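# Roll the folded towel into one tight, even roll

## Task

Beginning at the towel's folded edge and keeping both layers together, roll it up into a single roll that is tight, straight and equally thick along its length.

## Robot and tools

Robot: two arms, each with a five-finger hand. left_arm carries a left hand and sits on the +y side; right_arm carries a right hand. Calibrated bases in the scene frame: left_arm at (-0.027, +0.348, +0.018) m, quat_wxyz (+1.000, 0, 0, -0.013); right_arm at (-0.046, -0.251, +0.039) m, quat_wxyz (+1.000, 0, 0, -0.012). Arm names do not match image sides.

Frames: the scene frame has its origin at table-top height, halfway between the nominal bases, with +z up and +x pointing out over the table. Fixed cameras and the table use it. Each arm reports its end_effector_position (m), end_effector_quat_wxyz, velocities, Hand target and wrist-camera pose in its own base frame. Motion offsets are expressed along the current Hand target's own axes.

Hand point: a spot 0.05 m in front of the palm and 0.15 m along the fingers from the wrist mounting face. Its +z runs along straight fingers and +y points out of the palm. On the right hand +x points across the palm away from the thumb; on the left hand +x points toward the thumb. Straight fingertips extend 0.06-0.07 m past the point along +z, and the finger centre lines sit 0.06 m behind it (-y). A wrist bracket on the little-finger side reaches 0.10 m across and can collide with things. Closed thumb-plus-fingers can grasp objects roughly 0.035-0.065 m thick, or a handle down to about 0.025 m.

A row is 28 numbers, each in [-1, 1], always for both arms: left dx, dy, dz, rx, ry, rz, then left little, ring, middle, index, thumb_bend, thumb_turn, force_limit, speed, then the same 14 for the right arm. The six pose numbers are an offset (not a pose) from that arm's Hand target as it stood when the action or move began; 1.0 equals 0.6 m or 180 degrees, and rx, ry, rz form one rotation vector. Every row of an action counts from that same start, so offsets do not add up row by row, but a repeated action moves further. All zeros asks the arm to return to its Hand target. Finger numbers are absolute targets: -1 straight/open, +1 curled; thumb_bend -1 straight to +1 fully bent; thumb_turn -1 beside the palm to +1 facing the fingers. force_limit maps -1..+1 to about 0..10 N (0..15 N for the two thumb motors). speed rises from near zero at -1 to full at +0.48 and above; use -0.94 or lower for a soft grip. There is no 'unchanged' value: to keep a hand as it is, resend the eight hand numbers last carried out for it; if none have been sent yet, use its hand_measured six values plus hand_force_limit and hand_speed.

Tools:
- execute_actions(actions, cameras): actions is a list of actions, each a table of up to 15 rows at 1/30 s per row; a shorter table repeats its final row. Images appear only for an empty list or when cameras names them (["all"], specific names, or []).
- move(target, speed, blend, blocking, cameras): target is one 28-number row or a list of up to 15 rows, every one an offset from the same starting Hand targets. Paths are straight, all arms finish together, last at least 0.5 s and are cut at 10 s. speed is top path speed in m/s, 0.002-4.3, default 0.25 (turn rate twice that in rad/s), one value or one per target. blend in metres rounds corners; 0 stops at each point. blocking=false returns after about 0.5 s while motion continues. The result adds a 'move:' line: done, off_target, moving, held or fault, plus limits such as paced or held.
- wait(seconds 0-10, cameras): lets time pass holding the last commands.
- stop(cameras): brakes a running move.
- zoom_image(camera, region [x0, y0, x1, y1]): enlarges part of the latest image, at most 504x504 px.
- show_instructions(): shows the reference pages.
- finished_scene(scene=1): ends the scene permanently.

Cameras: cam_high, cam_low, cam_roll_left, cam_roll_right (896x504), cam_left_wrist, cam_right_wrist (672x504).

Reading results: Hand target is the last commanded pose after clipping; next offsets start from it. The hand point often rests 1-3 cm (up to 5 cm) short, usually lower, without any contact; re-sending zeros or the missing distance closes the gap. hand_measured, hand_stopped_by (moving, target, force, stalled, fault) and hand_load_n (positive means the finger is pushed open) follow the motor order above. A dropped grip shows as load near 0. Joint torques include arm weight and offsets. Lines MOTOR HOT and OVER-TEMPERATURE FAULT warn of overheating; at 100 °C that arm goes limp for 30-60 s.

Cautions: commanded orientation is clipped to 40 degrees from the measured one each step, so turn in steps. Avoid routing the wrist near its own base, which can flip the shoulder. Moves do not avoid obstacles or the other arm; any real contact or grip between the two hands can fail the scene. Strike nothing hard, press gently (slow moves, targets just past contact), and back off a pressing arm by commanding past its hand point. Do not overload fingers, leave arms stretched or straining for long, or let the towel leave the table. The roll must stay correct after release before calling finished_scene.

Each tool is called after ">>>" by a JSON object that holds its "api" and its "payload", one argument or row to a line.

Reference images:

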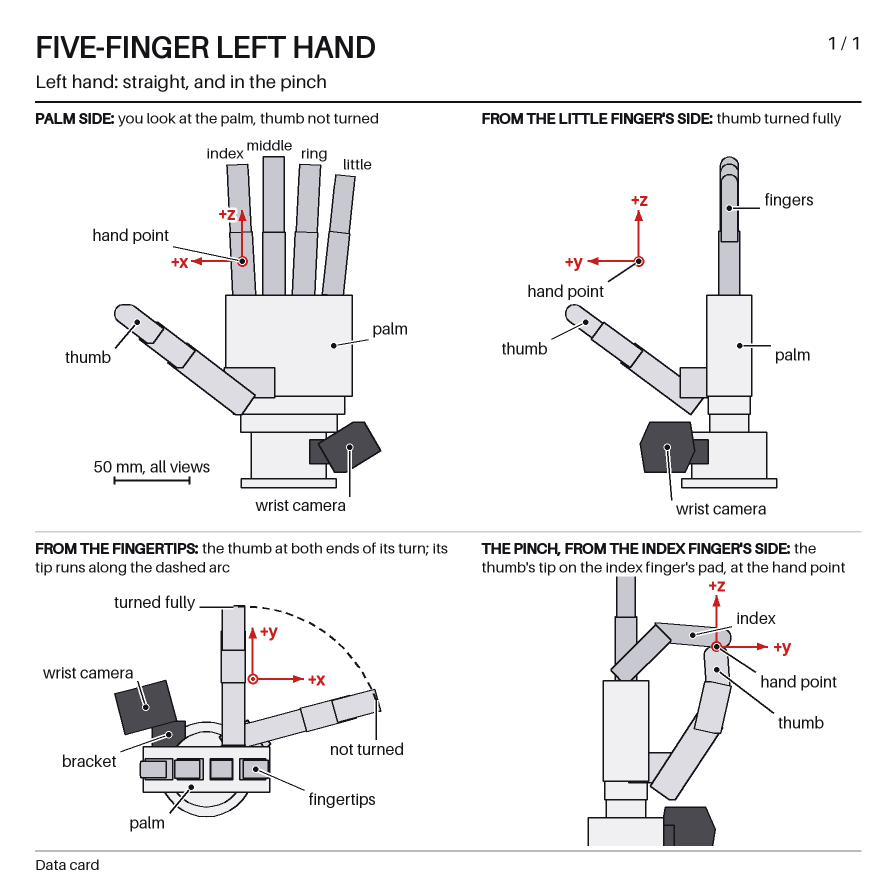

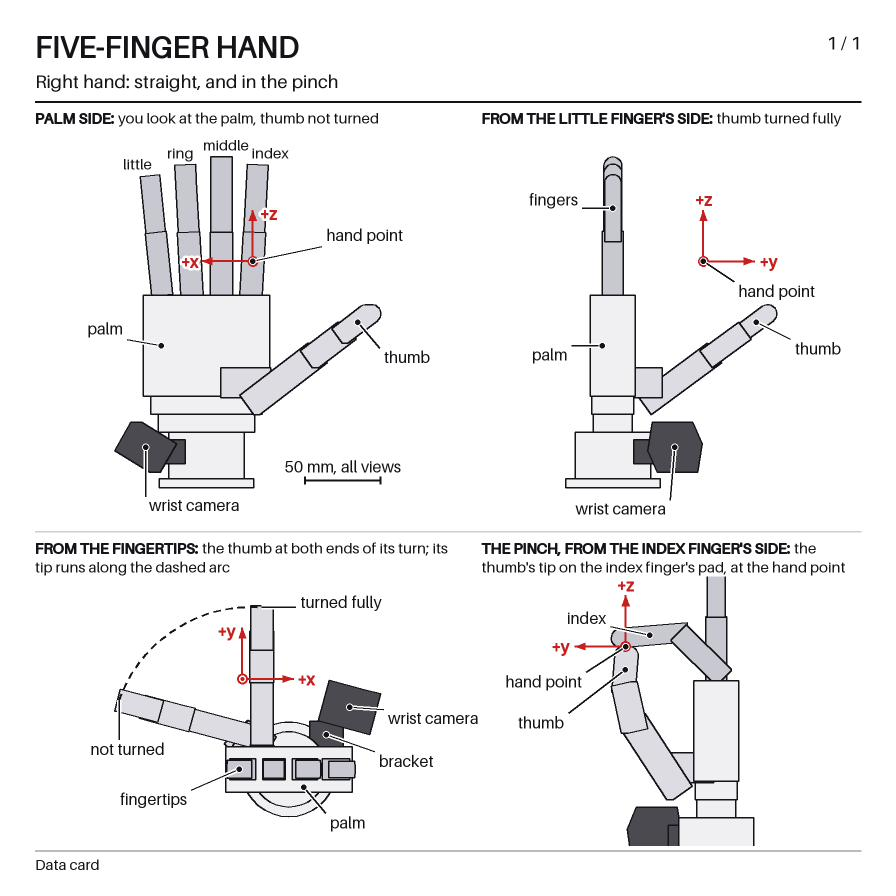

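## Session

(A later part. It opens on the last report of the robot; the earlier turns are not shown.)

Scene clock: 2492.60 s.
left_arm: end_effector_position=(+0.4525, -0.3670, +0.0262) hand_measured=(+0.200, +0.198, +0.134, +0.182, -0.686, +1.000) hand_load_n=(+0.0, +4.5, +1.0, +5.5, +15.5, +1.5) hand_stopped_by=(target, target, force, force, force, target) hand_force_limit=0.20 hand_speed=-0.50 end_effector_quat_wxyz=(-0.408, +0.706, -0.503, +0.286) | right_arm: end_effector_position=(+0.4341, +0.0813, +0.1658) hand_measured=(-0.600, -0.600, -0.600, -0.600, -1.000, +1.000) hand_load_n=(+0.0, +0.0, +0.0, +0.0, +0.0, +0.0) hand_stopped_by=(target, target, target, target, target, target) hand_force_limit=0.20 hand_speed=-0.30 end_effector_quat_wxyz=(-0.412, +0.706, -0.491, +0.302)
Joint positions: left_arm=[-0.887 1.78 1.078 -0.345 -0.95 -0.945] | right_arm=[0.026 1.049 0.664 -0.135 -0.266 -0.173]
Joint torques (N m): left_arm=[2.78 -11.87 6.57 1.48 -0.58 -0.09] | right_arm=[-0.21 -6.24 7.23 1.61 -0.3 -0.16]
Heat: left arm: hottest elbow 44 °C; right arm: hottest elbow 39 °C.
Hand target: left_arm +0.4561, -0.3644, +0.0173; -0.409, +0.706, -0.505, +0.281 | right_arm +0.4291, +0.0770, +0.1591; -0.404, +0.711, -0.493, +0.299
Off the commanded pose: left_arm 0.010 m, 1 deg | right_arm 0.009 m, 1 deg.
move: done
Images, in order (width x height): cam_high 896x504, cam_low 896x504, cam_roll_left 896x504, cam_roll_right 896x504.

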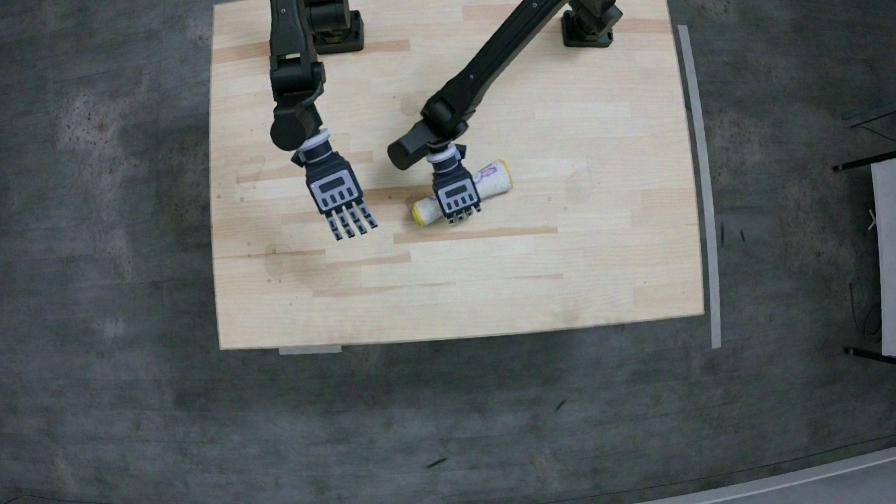

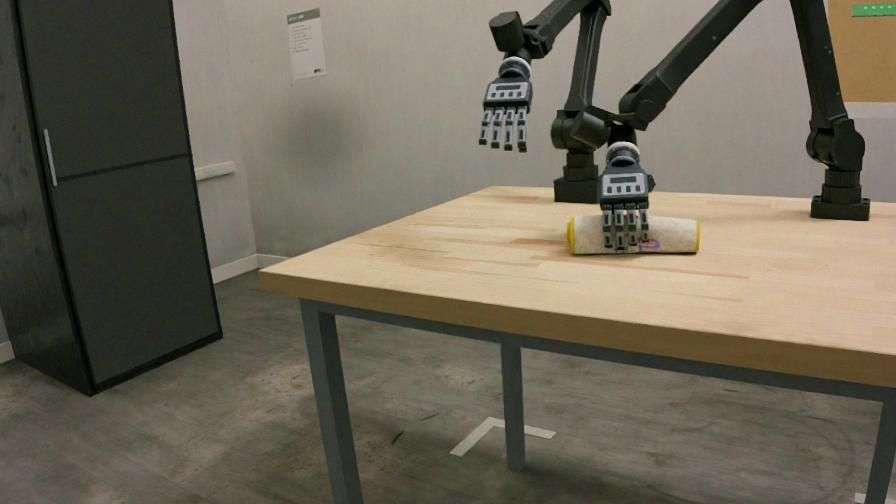

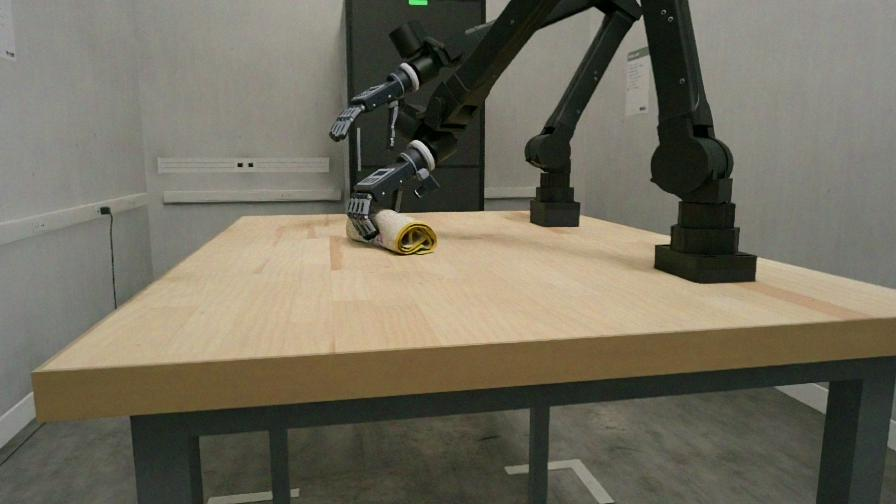

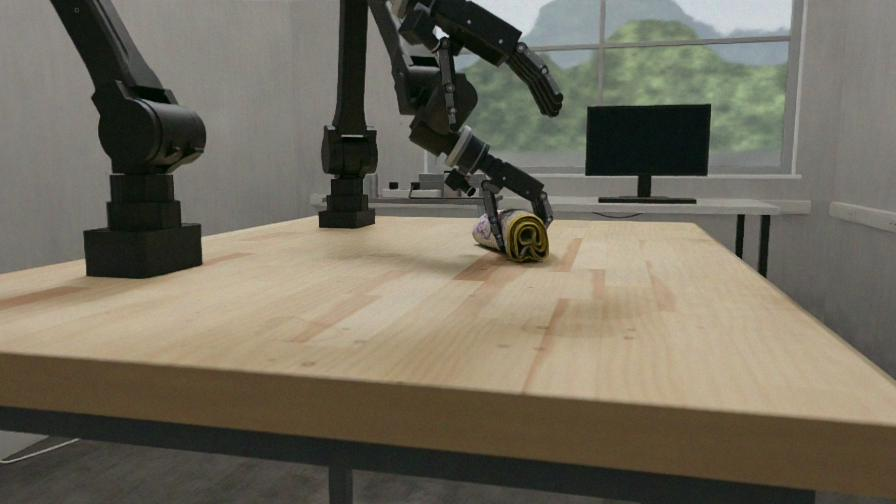

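>>> {"api": "move", "payload": {
  "target": [
    [0,0,0,0,0,0,0.05,0.05,0.05,0.05,-0.75,1,0.2,-0.8,0,0,0,0,0,0,-0.6,-0.6,-0.6,-0.6,-1,1,0.2,-0.3],
    [0,0,0,0,0,0,-0.2,-0.2,-0.2,-0.2,-0.88,1,0.2,-0.8,0,0,0,0,0,0,-0.6,-0.6,-0.6,-0.6,-1,1,0.2,-0.3],
    [0,0,0,0,0,0,-0.6,-0.6,-0.6,-0.6,-1,1,0.2,-0.8,0,0,0,0,0,0,-0.6,-0.6,-0.6,-0.6,-1,1,0.2,-0.3]
  ],
  "speed": 0.06,
  "cameras": ["cam_high","cam_low","cam_roll_left","cam_roll_right"]
}}

>>> {"api": "zoom_image", "payload": {
  "camera": "cam_roll_left",
  "region": [310, 160, 530, 280]
}}

>>> {"api": "zoom_image", "payload": {
  "camera": "cam_high",
  "region": [360, 120, 560, 320]
}}

>>> {"api": "zoom_image", "payload": {
  "camera": "cam_roll_right",
  "region": [420, 170, 660, 290]
}}

Scene clock: 2497.10 s.
left_arm: end_effector_position=(+0.4524, -0.3673, +0.0261) hand_measured=(-0.600, -0.600, -0.600, -0.600, -1.000, +1.000) hand_load_n=(+0.0, +0.0, +0.0, +0.0, +0.0, +0.0) hand_stopped_by=(target, target, target, target, target, target) hand_force_limit=0.20 hand_speed=-0.80 end_effector_quat_wxyz=(-0.407, +0.706, -0.503, +0.286) | right_arm: end_effector_position=(+0.4341, +0.0813, +0.1658) hand_measured=(-0.600, -0.600, -0.600, -0.600, -1.000, +1.000) hand_load_n=(+0.0, +0.0, +0.0, +0.0, +0.0, +0.0) hand_stopped_by=(target, target, target, target, target, target) hand_force_limit=0.20 hand_speed=-0.30 end_effector_quat_wxyz=(-0.412, +0.706, -0.491, +0.302)
Joint positions: left_arm=[-0.887 1.78 1.078 -0.345 -0.949 -0.945] | right_arm=[0.026 1.049 0.664 -0.135 -0.266 -0.173]
Joint torques (N m): left_arm=[2.73 -11.99 6.57 1.46 -0.67 -0.08] | right_arm=[-0.26 -6.59 7.2 1.5 -0.3 -0.14]
Heat: left arm: hottest elbow 43 °C; right arm: hottest elbow 39 °C.
Hand target: left_arm +0.4561, -0.3644, +0.0173; -0.409, +0.706, -0.505, +0.281 | right_arm +0.4291, +0.0770, +0.1591; -0.404, +0.711, -0.493, +0.299
Off the commanded pose: left_arm 0.010 m, 1 deg | right_arm 0.009 m, 1 deg.
move: done
Images, in order (width x height): cam_high 896x504, cam_low 896x504, cam_roll_left 896x504, cam_roll_right 896x504.

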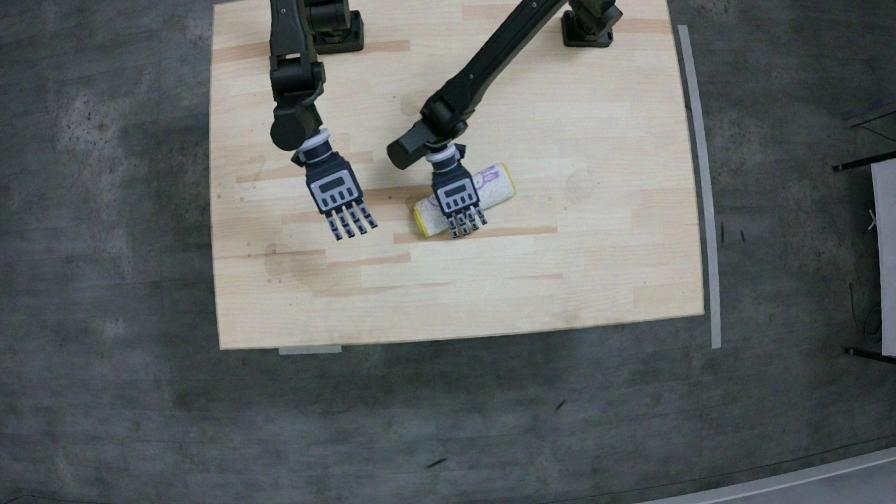

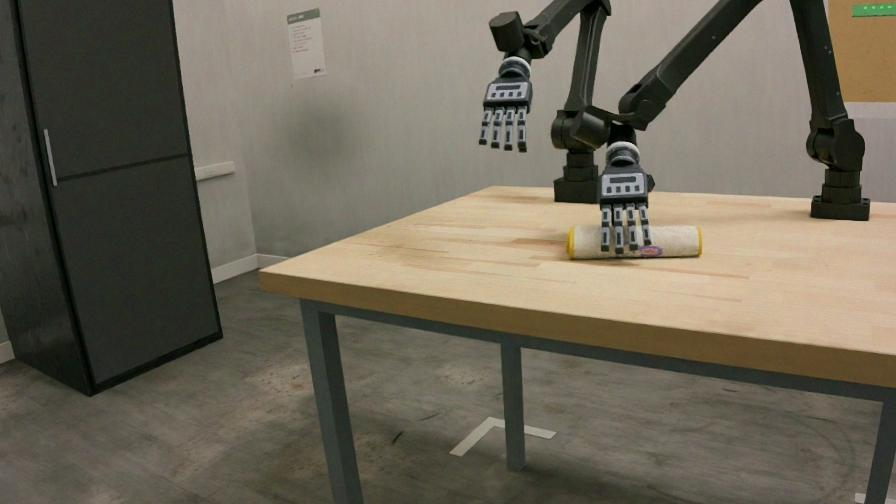

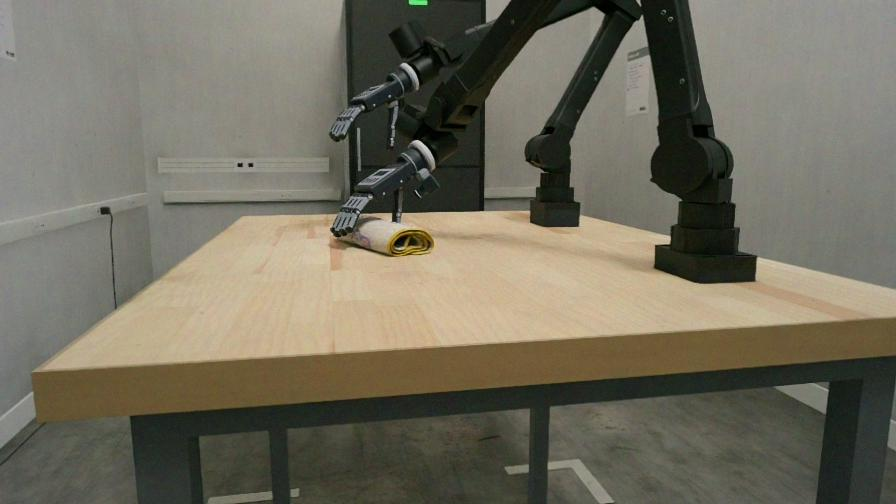

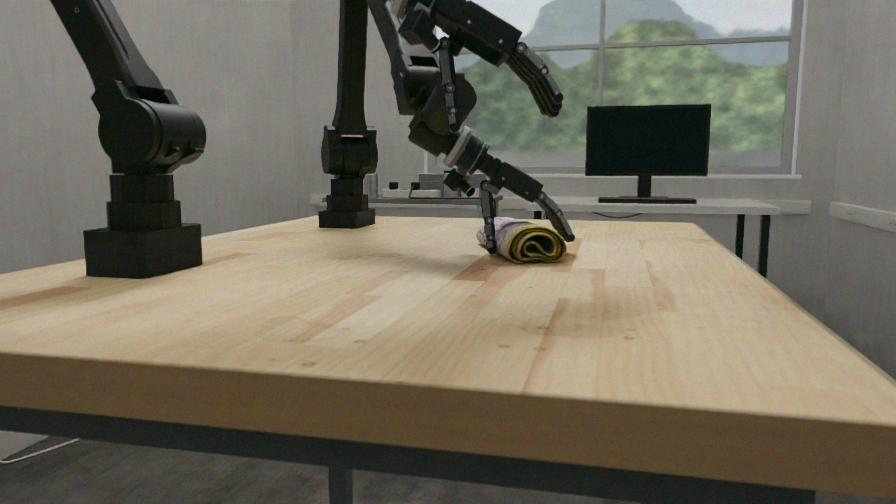

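Scaled by 2.291 from the camera's 896x504 image, which has a finer 1280x720 frame.

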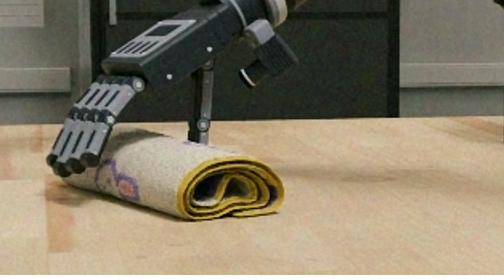

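Scaled by 2.520 from the camera's 896x504 image, which has a finer 1280x720 frame.

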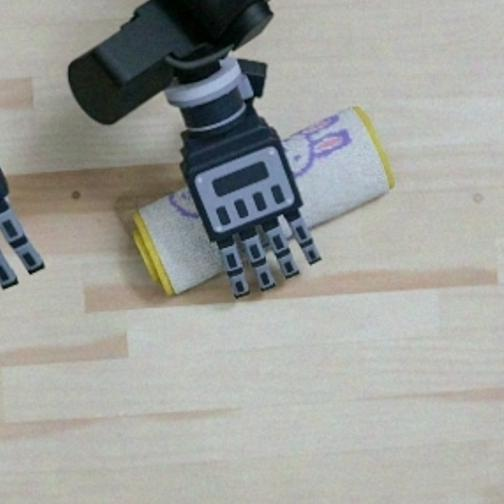

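Scaled by 2.100 from the camera's 896x504 image, which has a finer 1280x720 frame.

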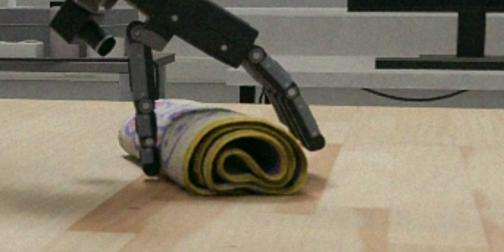

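>>> {"api": "move", "payload": {
  "target": [
    [0,-0.1588,-0.0917,0,0,0,-0.6,-0.6,-0.6,-0.6,-1,1,0.2,-0.3,0,0,0,0,0,0,-0.6,-0.6,-0.6,-0.6,-1,1,0.2,-0.3],
    [-0.15,-0.15,-0.26,0,0,0,-0.6,-0.6,-0.6,-0.6,-1,1,0.2,-0.3,0,0,0,0,0,0,-0.6,-0.6,-0.6,-0.6,-1,1,0.2,-0.3]
  ],
  "speed": [0.12,0.25],
  "blend": [0.02,0],
  "cameras": ["all"]
}}

>>> {"api": "zoom_image", "payload": {
  "camera": "cam_high",
  "region": [400, 150, 530, 250]
}}

>>> {"api": "zoom_image", "payload": {
  "camera": "cam_low",
  "region": [550, 200, 720, 280]
}}

>>> {"api": "zoom_image", "payload": {
  "camera": "cam_roll_left",
  "region": [320, 205, 450, 270]
}}

>>> {"api": "zoom_image", "payload": {
  "camera": "cam_roll_right",
  "region": [460, 200, 590, 280]
}}

Scene clock: 2520.83 s.
left_arm: end_effector_position=(+0.3474, -0.3093, +0.1733) hand_measured=(-0.600, -0.600, -0.600, -0.600, -1.000, +1.000) hand_load_n=(+0.0, +0.0, +0.0, +0.0, +0.0, +0.0) hand_stopped_by=(target, target, target, target, target, target) hand_force_limit=0.20 hand_speed=-0.30 end_effector_quat_wxyz=(-0.410, +0.708, -0.504, +0.278) | right_arm: end_effector_position=(+0.4341, +0.0813, +0.1658) hand_measured=(-0.600, -0.600, -0.600, -0.600, -1.000, +1.000) hand_load_n=(+0.0, +0.0, +0.0, +0.0, +0.0, +0.0) hand_stopped_by=(target, target, target, target, target, target) hand_force_limit=0.20 hand_speed=-0.30 end_effector_quat_wxyz=(-0.412, +0.706, -0.491, +0.302)
Joint positions: left_arm=[-1.003 1.344 1.023 -0.908 -1 -1.148] | right_arm=[0.026 1.049 0.664 -0.135 -0.266 -0.173]
Joint torques (N m): left_arm=[1.2 -9.17 7.87 0.32 -0.99 -0.22] | right_arm=[-0.21 -6.3 7.17 1.59 -0.25 -0.17]
Heat: left arm: hottest elbow 43 °C; right arm: hottest elbow 39 °C.
Hand target: left_arm +0.3433, -0.3115, +0.1754; -0.409, +0.706, -0.505, +0.281 | right_arm +0.4291, +0.0770, +0.1591; -0.404, +0.711, -0.493, +0.299
Off the commanded pose: left_arm 0.005 m, 0 deg | right_arm 0.009 m, 1 deg.
move: done

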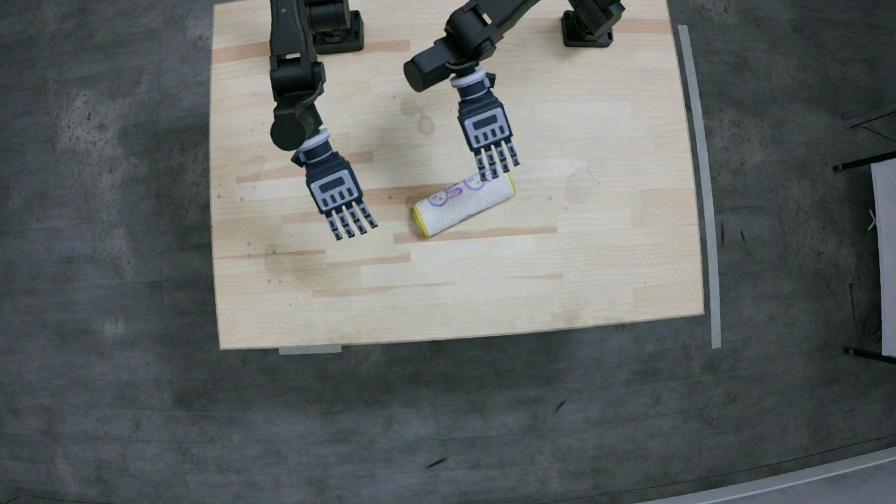

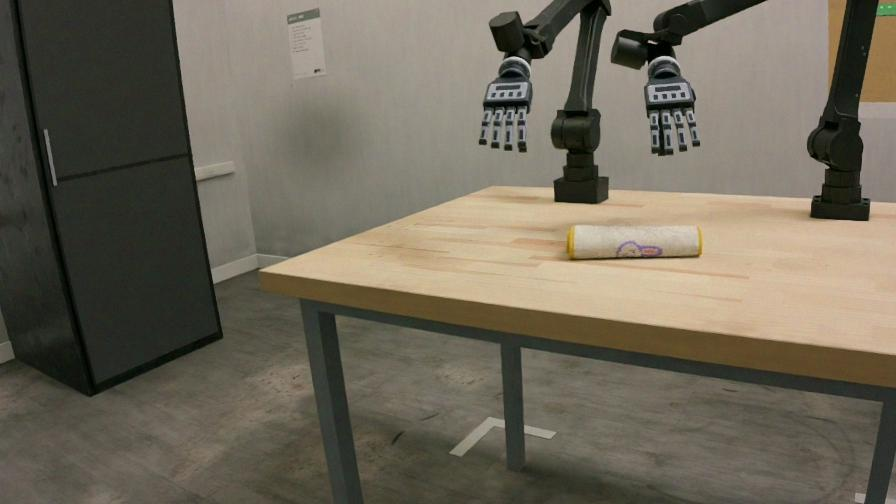

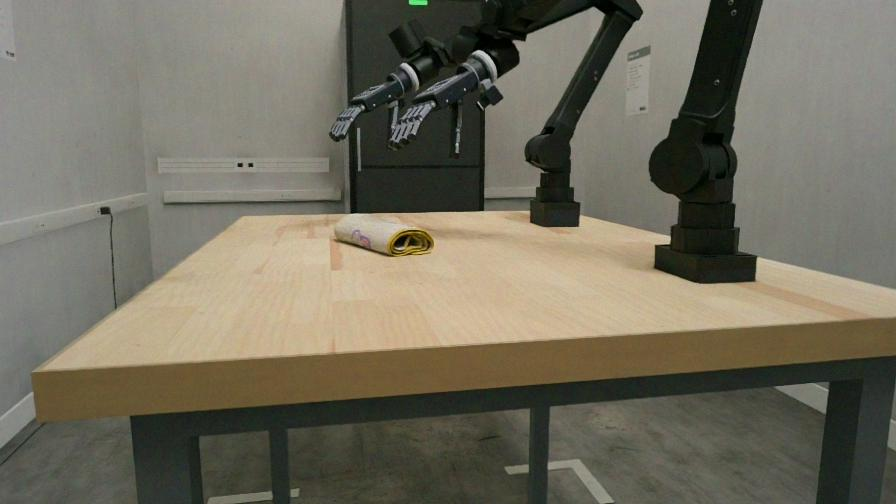

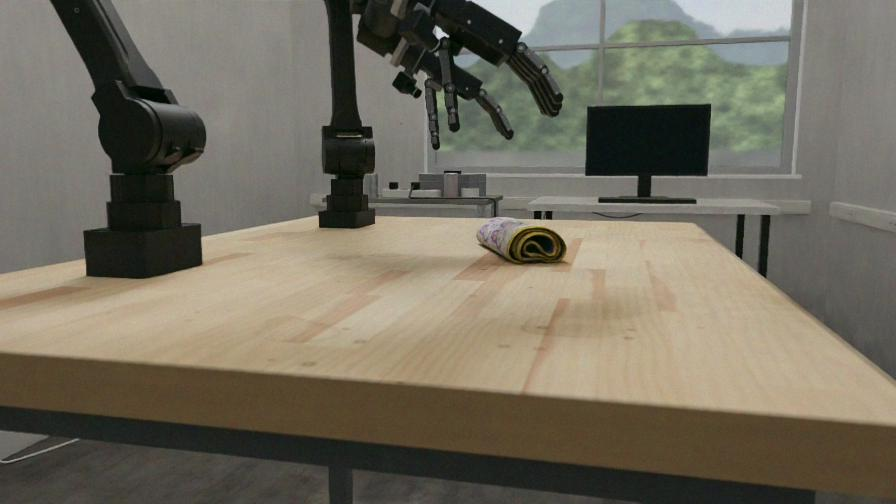

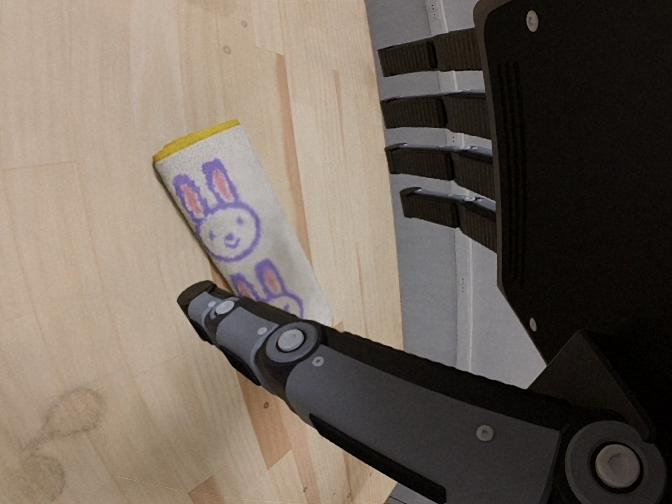

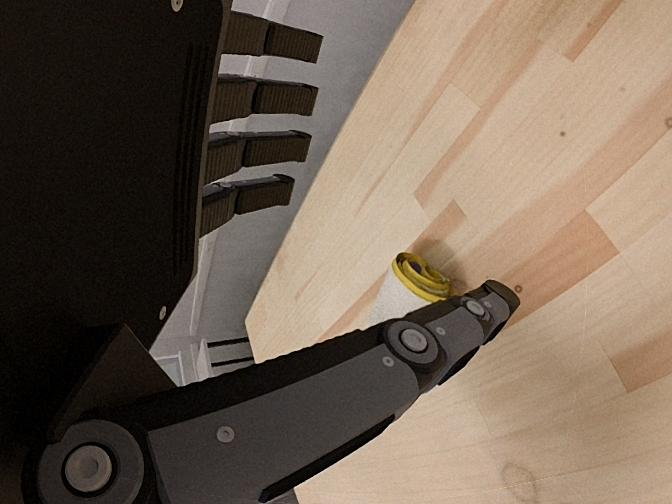

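Scaled by 3.877 from the camera's 896x504 image, which has a finer 1280x720 frame.

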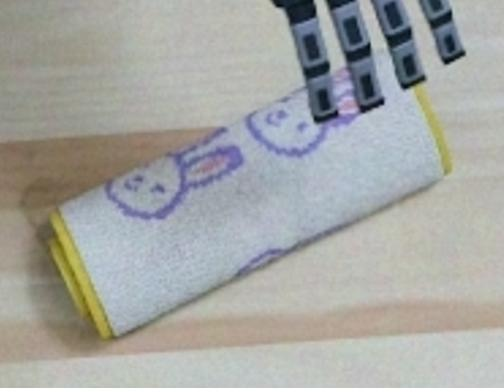

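Scaled by 2.965 from the camera's 896x504 image, which has a finer 1280x720 frame.

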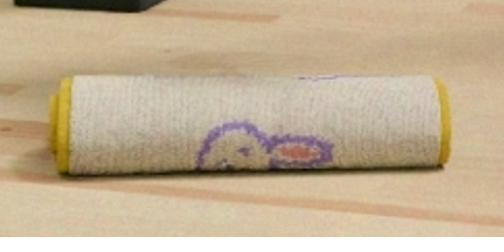

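Scaled by 3.877 from the camera's 896x504 image, which has a finer 1280x720 frame.

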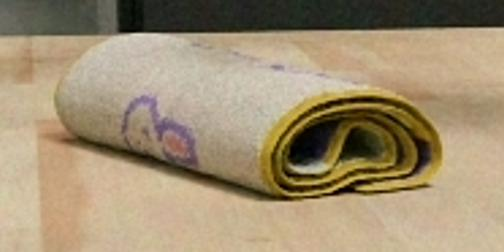

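Scaled by 3.877 from the camera's 896x504 image, which has a finer 1280x720 frame.

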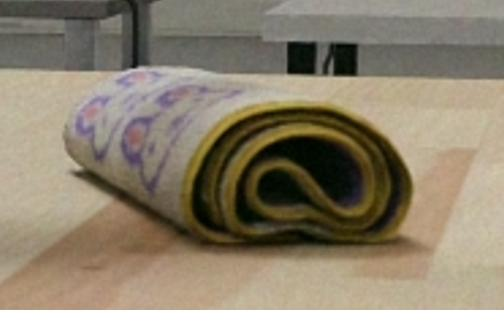

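>>> {"api": "wait", "payload": {
  "seconds": 2,
  "cameras": ["cam_high","cam_low","cam_roll_right"]
}}

>>> {"api": "zoom_image", "payload": {
  "camera": "cam_roll_right",
  "region": [460, 200, 590, 280]
}}

Scene clock: 2526.63 s.
left_arm: end_effector_position=(+0.3474, -0.3093, +0.1734) hand_measured=(-0.600, -0.600, -0.600, -0.600, -1.000, +1.000) hand_load_n=(+0.0, +0.0, +0.0, +0.0, +0.0, +0.0) hand_stopped_by=(target, target, target, target, target, target) hand_force_limit=0.20 hand_speed=-0.30 end_effector_quat_wxyz=(-0.410, +0.708, -0.503, +0.278) | right_arm: end_effector_position=(+0.4341, +0.0813, +0.1658) hand_measured=(-0.600, -0.600, -0.600, -0.600, -1.000, +1.000) hand_load_n=(+0.0, +0.0, +0.0, +0.0, +0.0, +0.0) hand_stopped_by=(target, target, target, target, target, target) hand_force_limit=0.20 hand_speed=-0.30 end_effector_quat_wxyz=(-0.412, +0.706, -0.491, +0.302)
Joint positions: left_arm=[-1.003 1.344 1.023 -0.908 -1 -1.149] | right_arm=[0.026 1.049 0.664 -0.135 -0.266 -0.173]
Joint torques (N m): left_arm=[1.2 -9.17 7.86 0.28 -0.99 -0.22] | right_arm=[-0.38 -6.07 7.1 1.74 -0.27 -0.14]
Heat: left arm: hottest elbow 43 °C; right arm: hottest elbow 39 °C.
Hand target: left_arm +0.3433, -0.3116, +0.1754; -0.409, +0.706, -0.505, +0.281 | right_arm +0.4291, +0.0770, +0.1591; -0.404, +0.711, -0.493, +0.299
Off the commanded pose: left_arm 0.005 m, 0 deg | right_arm 0.009 m, 1 deg.
wait: 2.00 s; at rest from the start
Images, in order (width x height): cam_high 896x504, cam_low 896x504, cam_roll_right 896x504.

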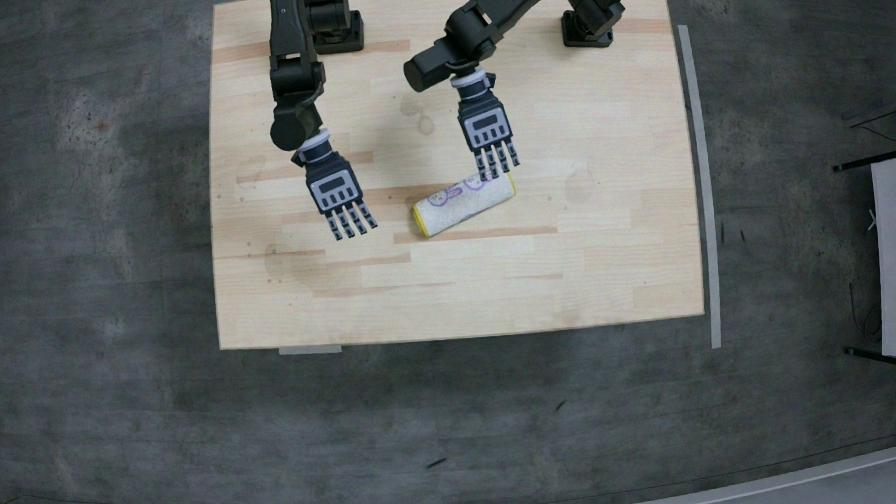

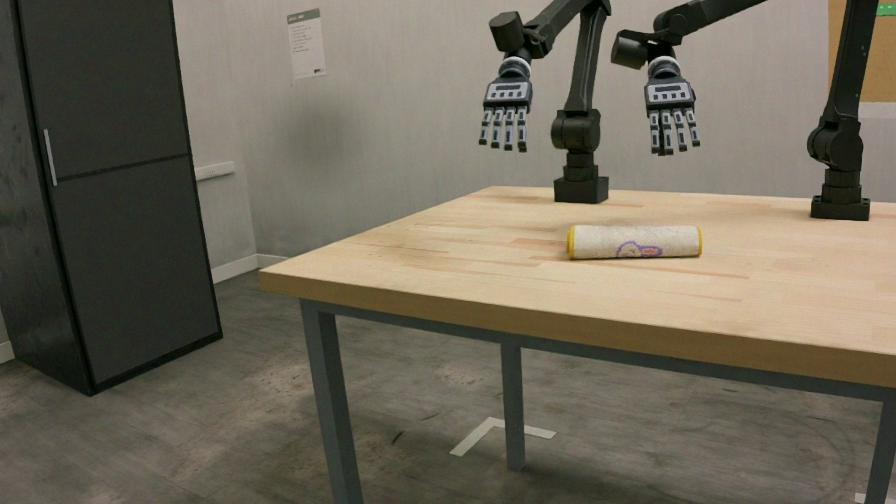

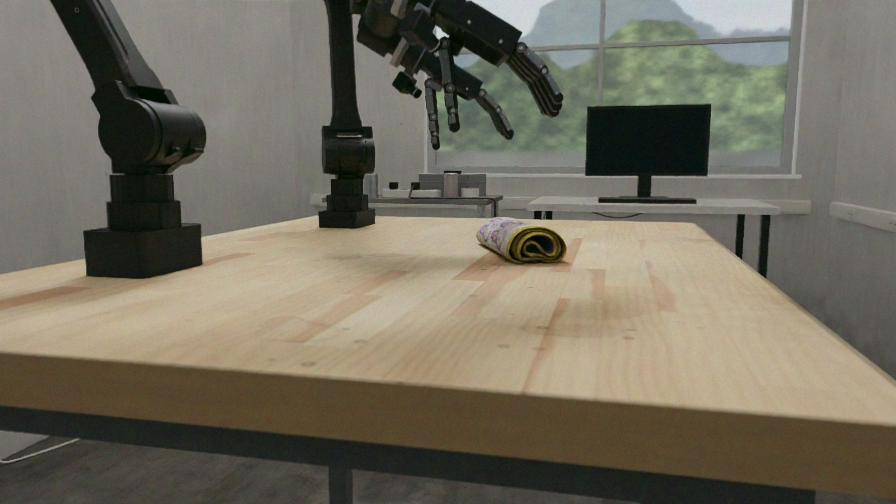

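Scaled by 3.877 from the camera's 896x504 image, which has a finer 1280x720 frame.

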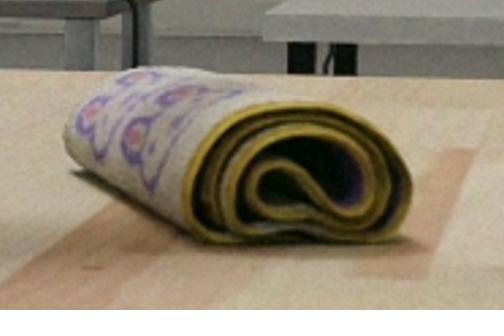

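>>> {"api": "finished_scene", "payload": {

}}

The scene is finished: the task was done.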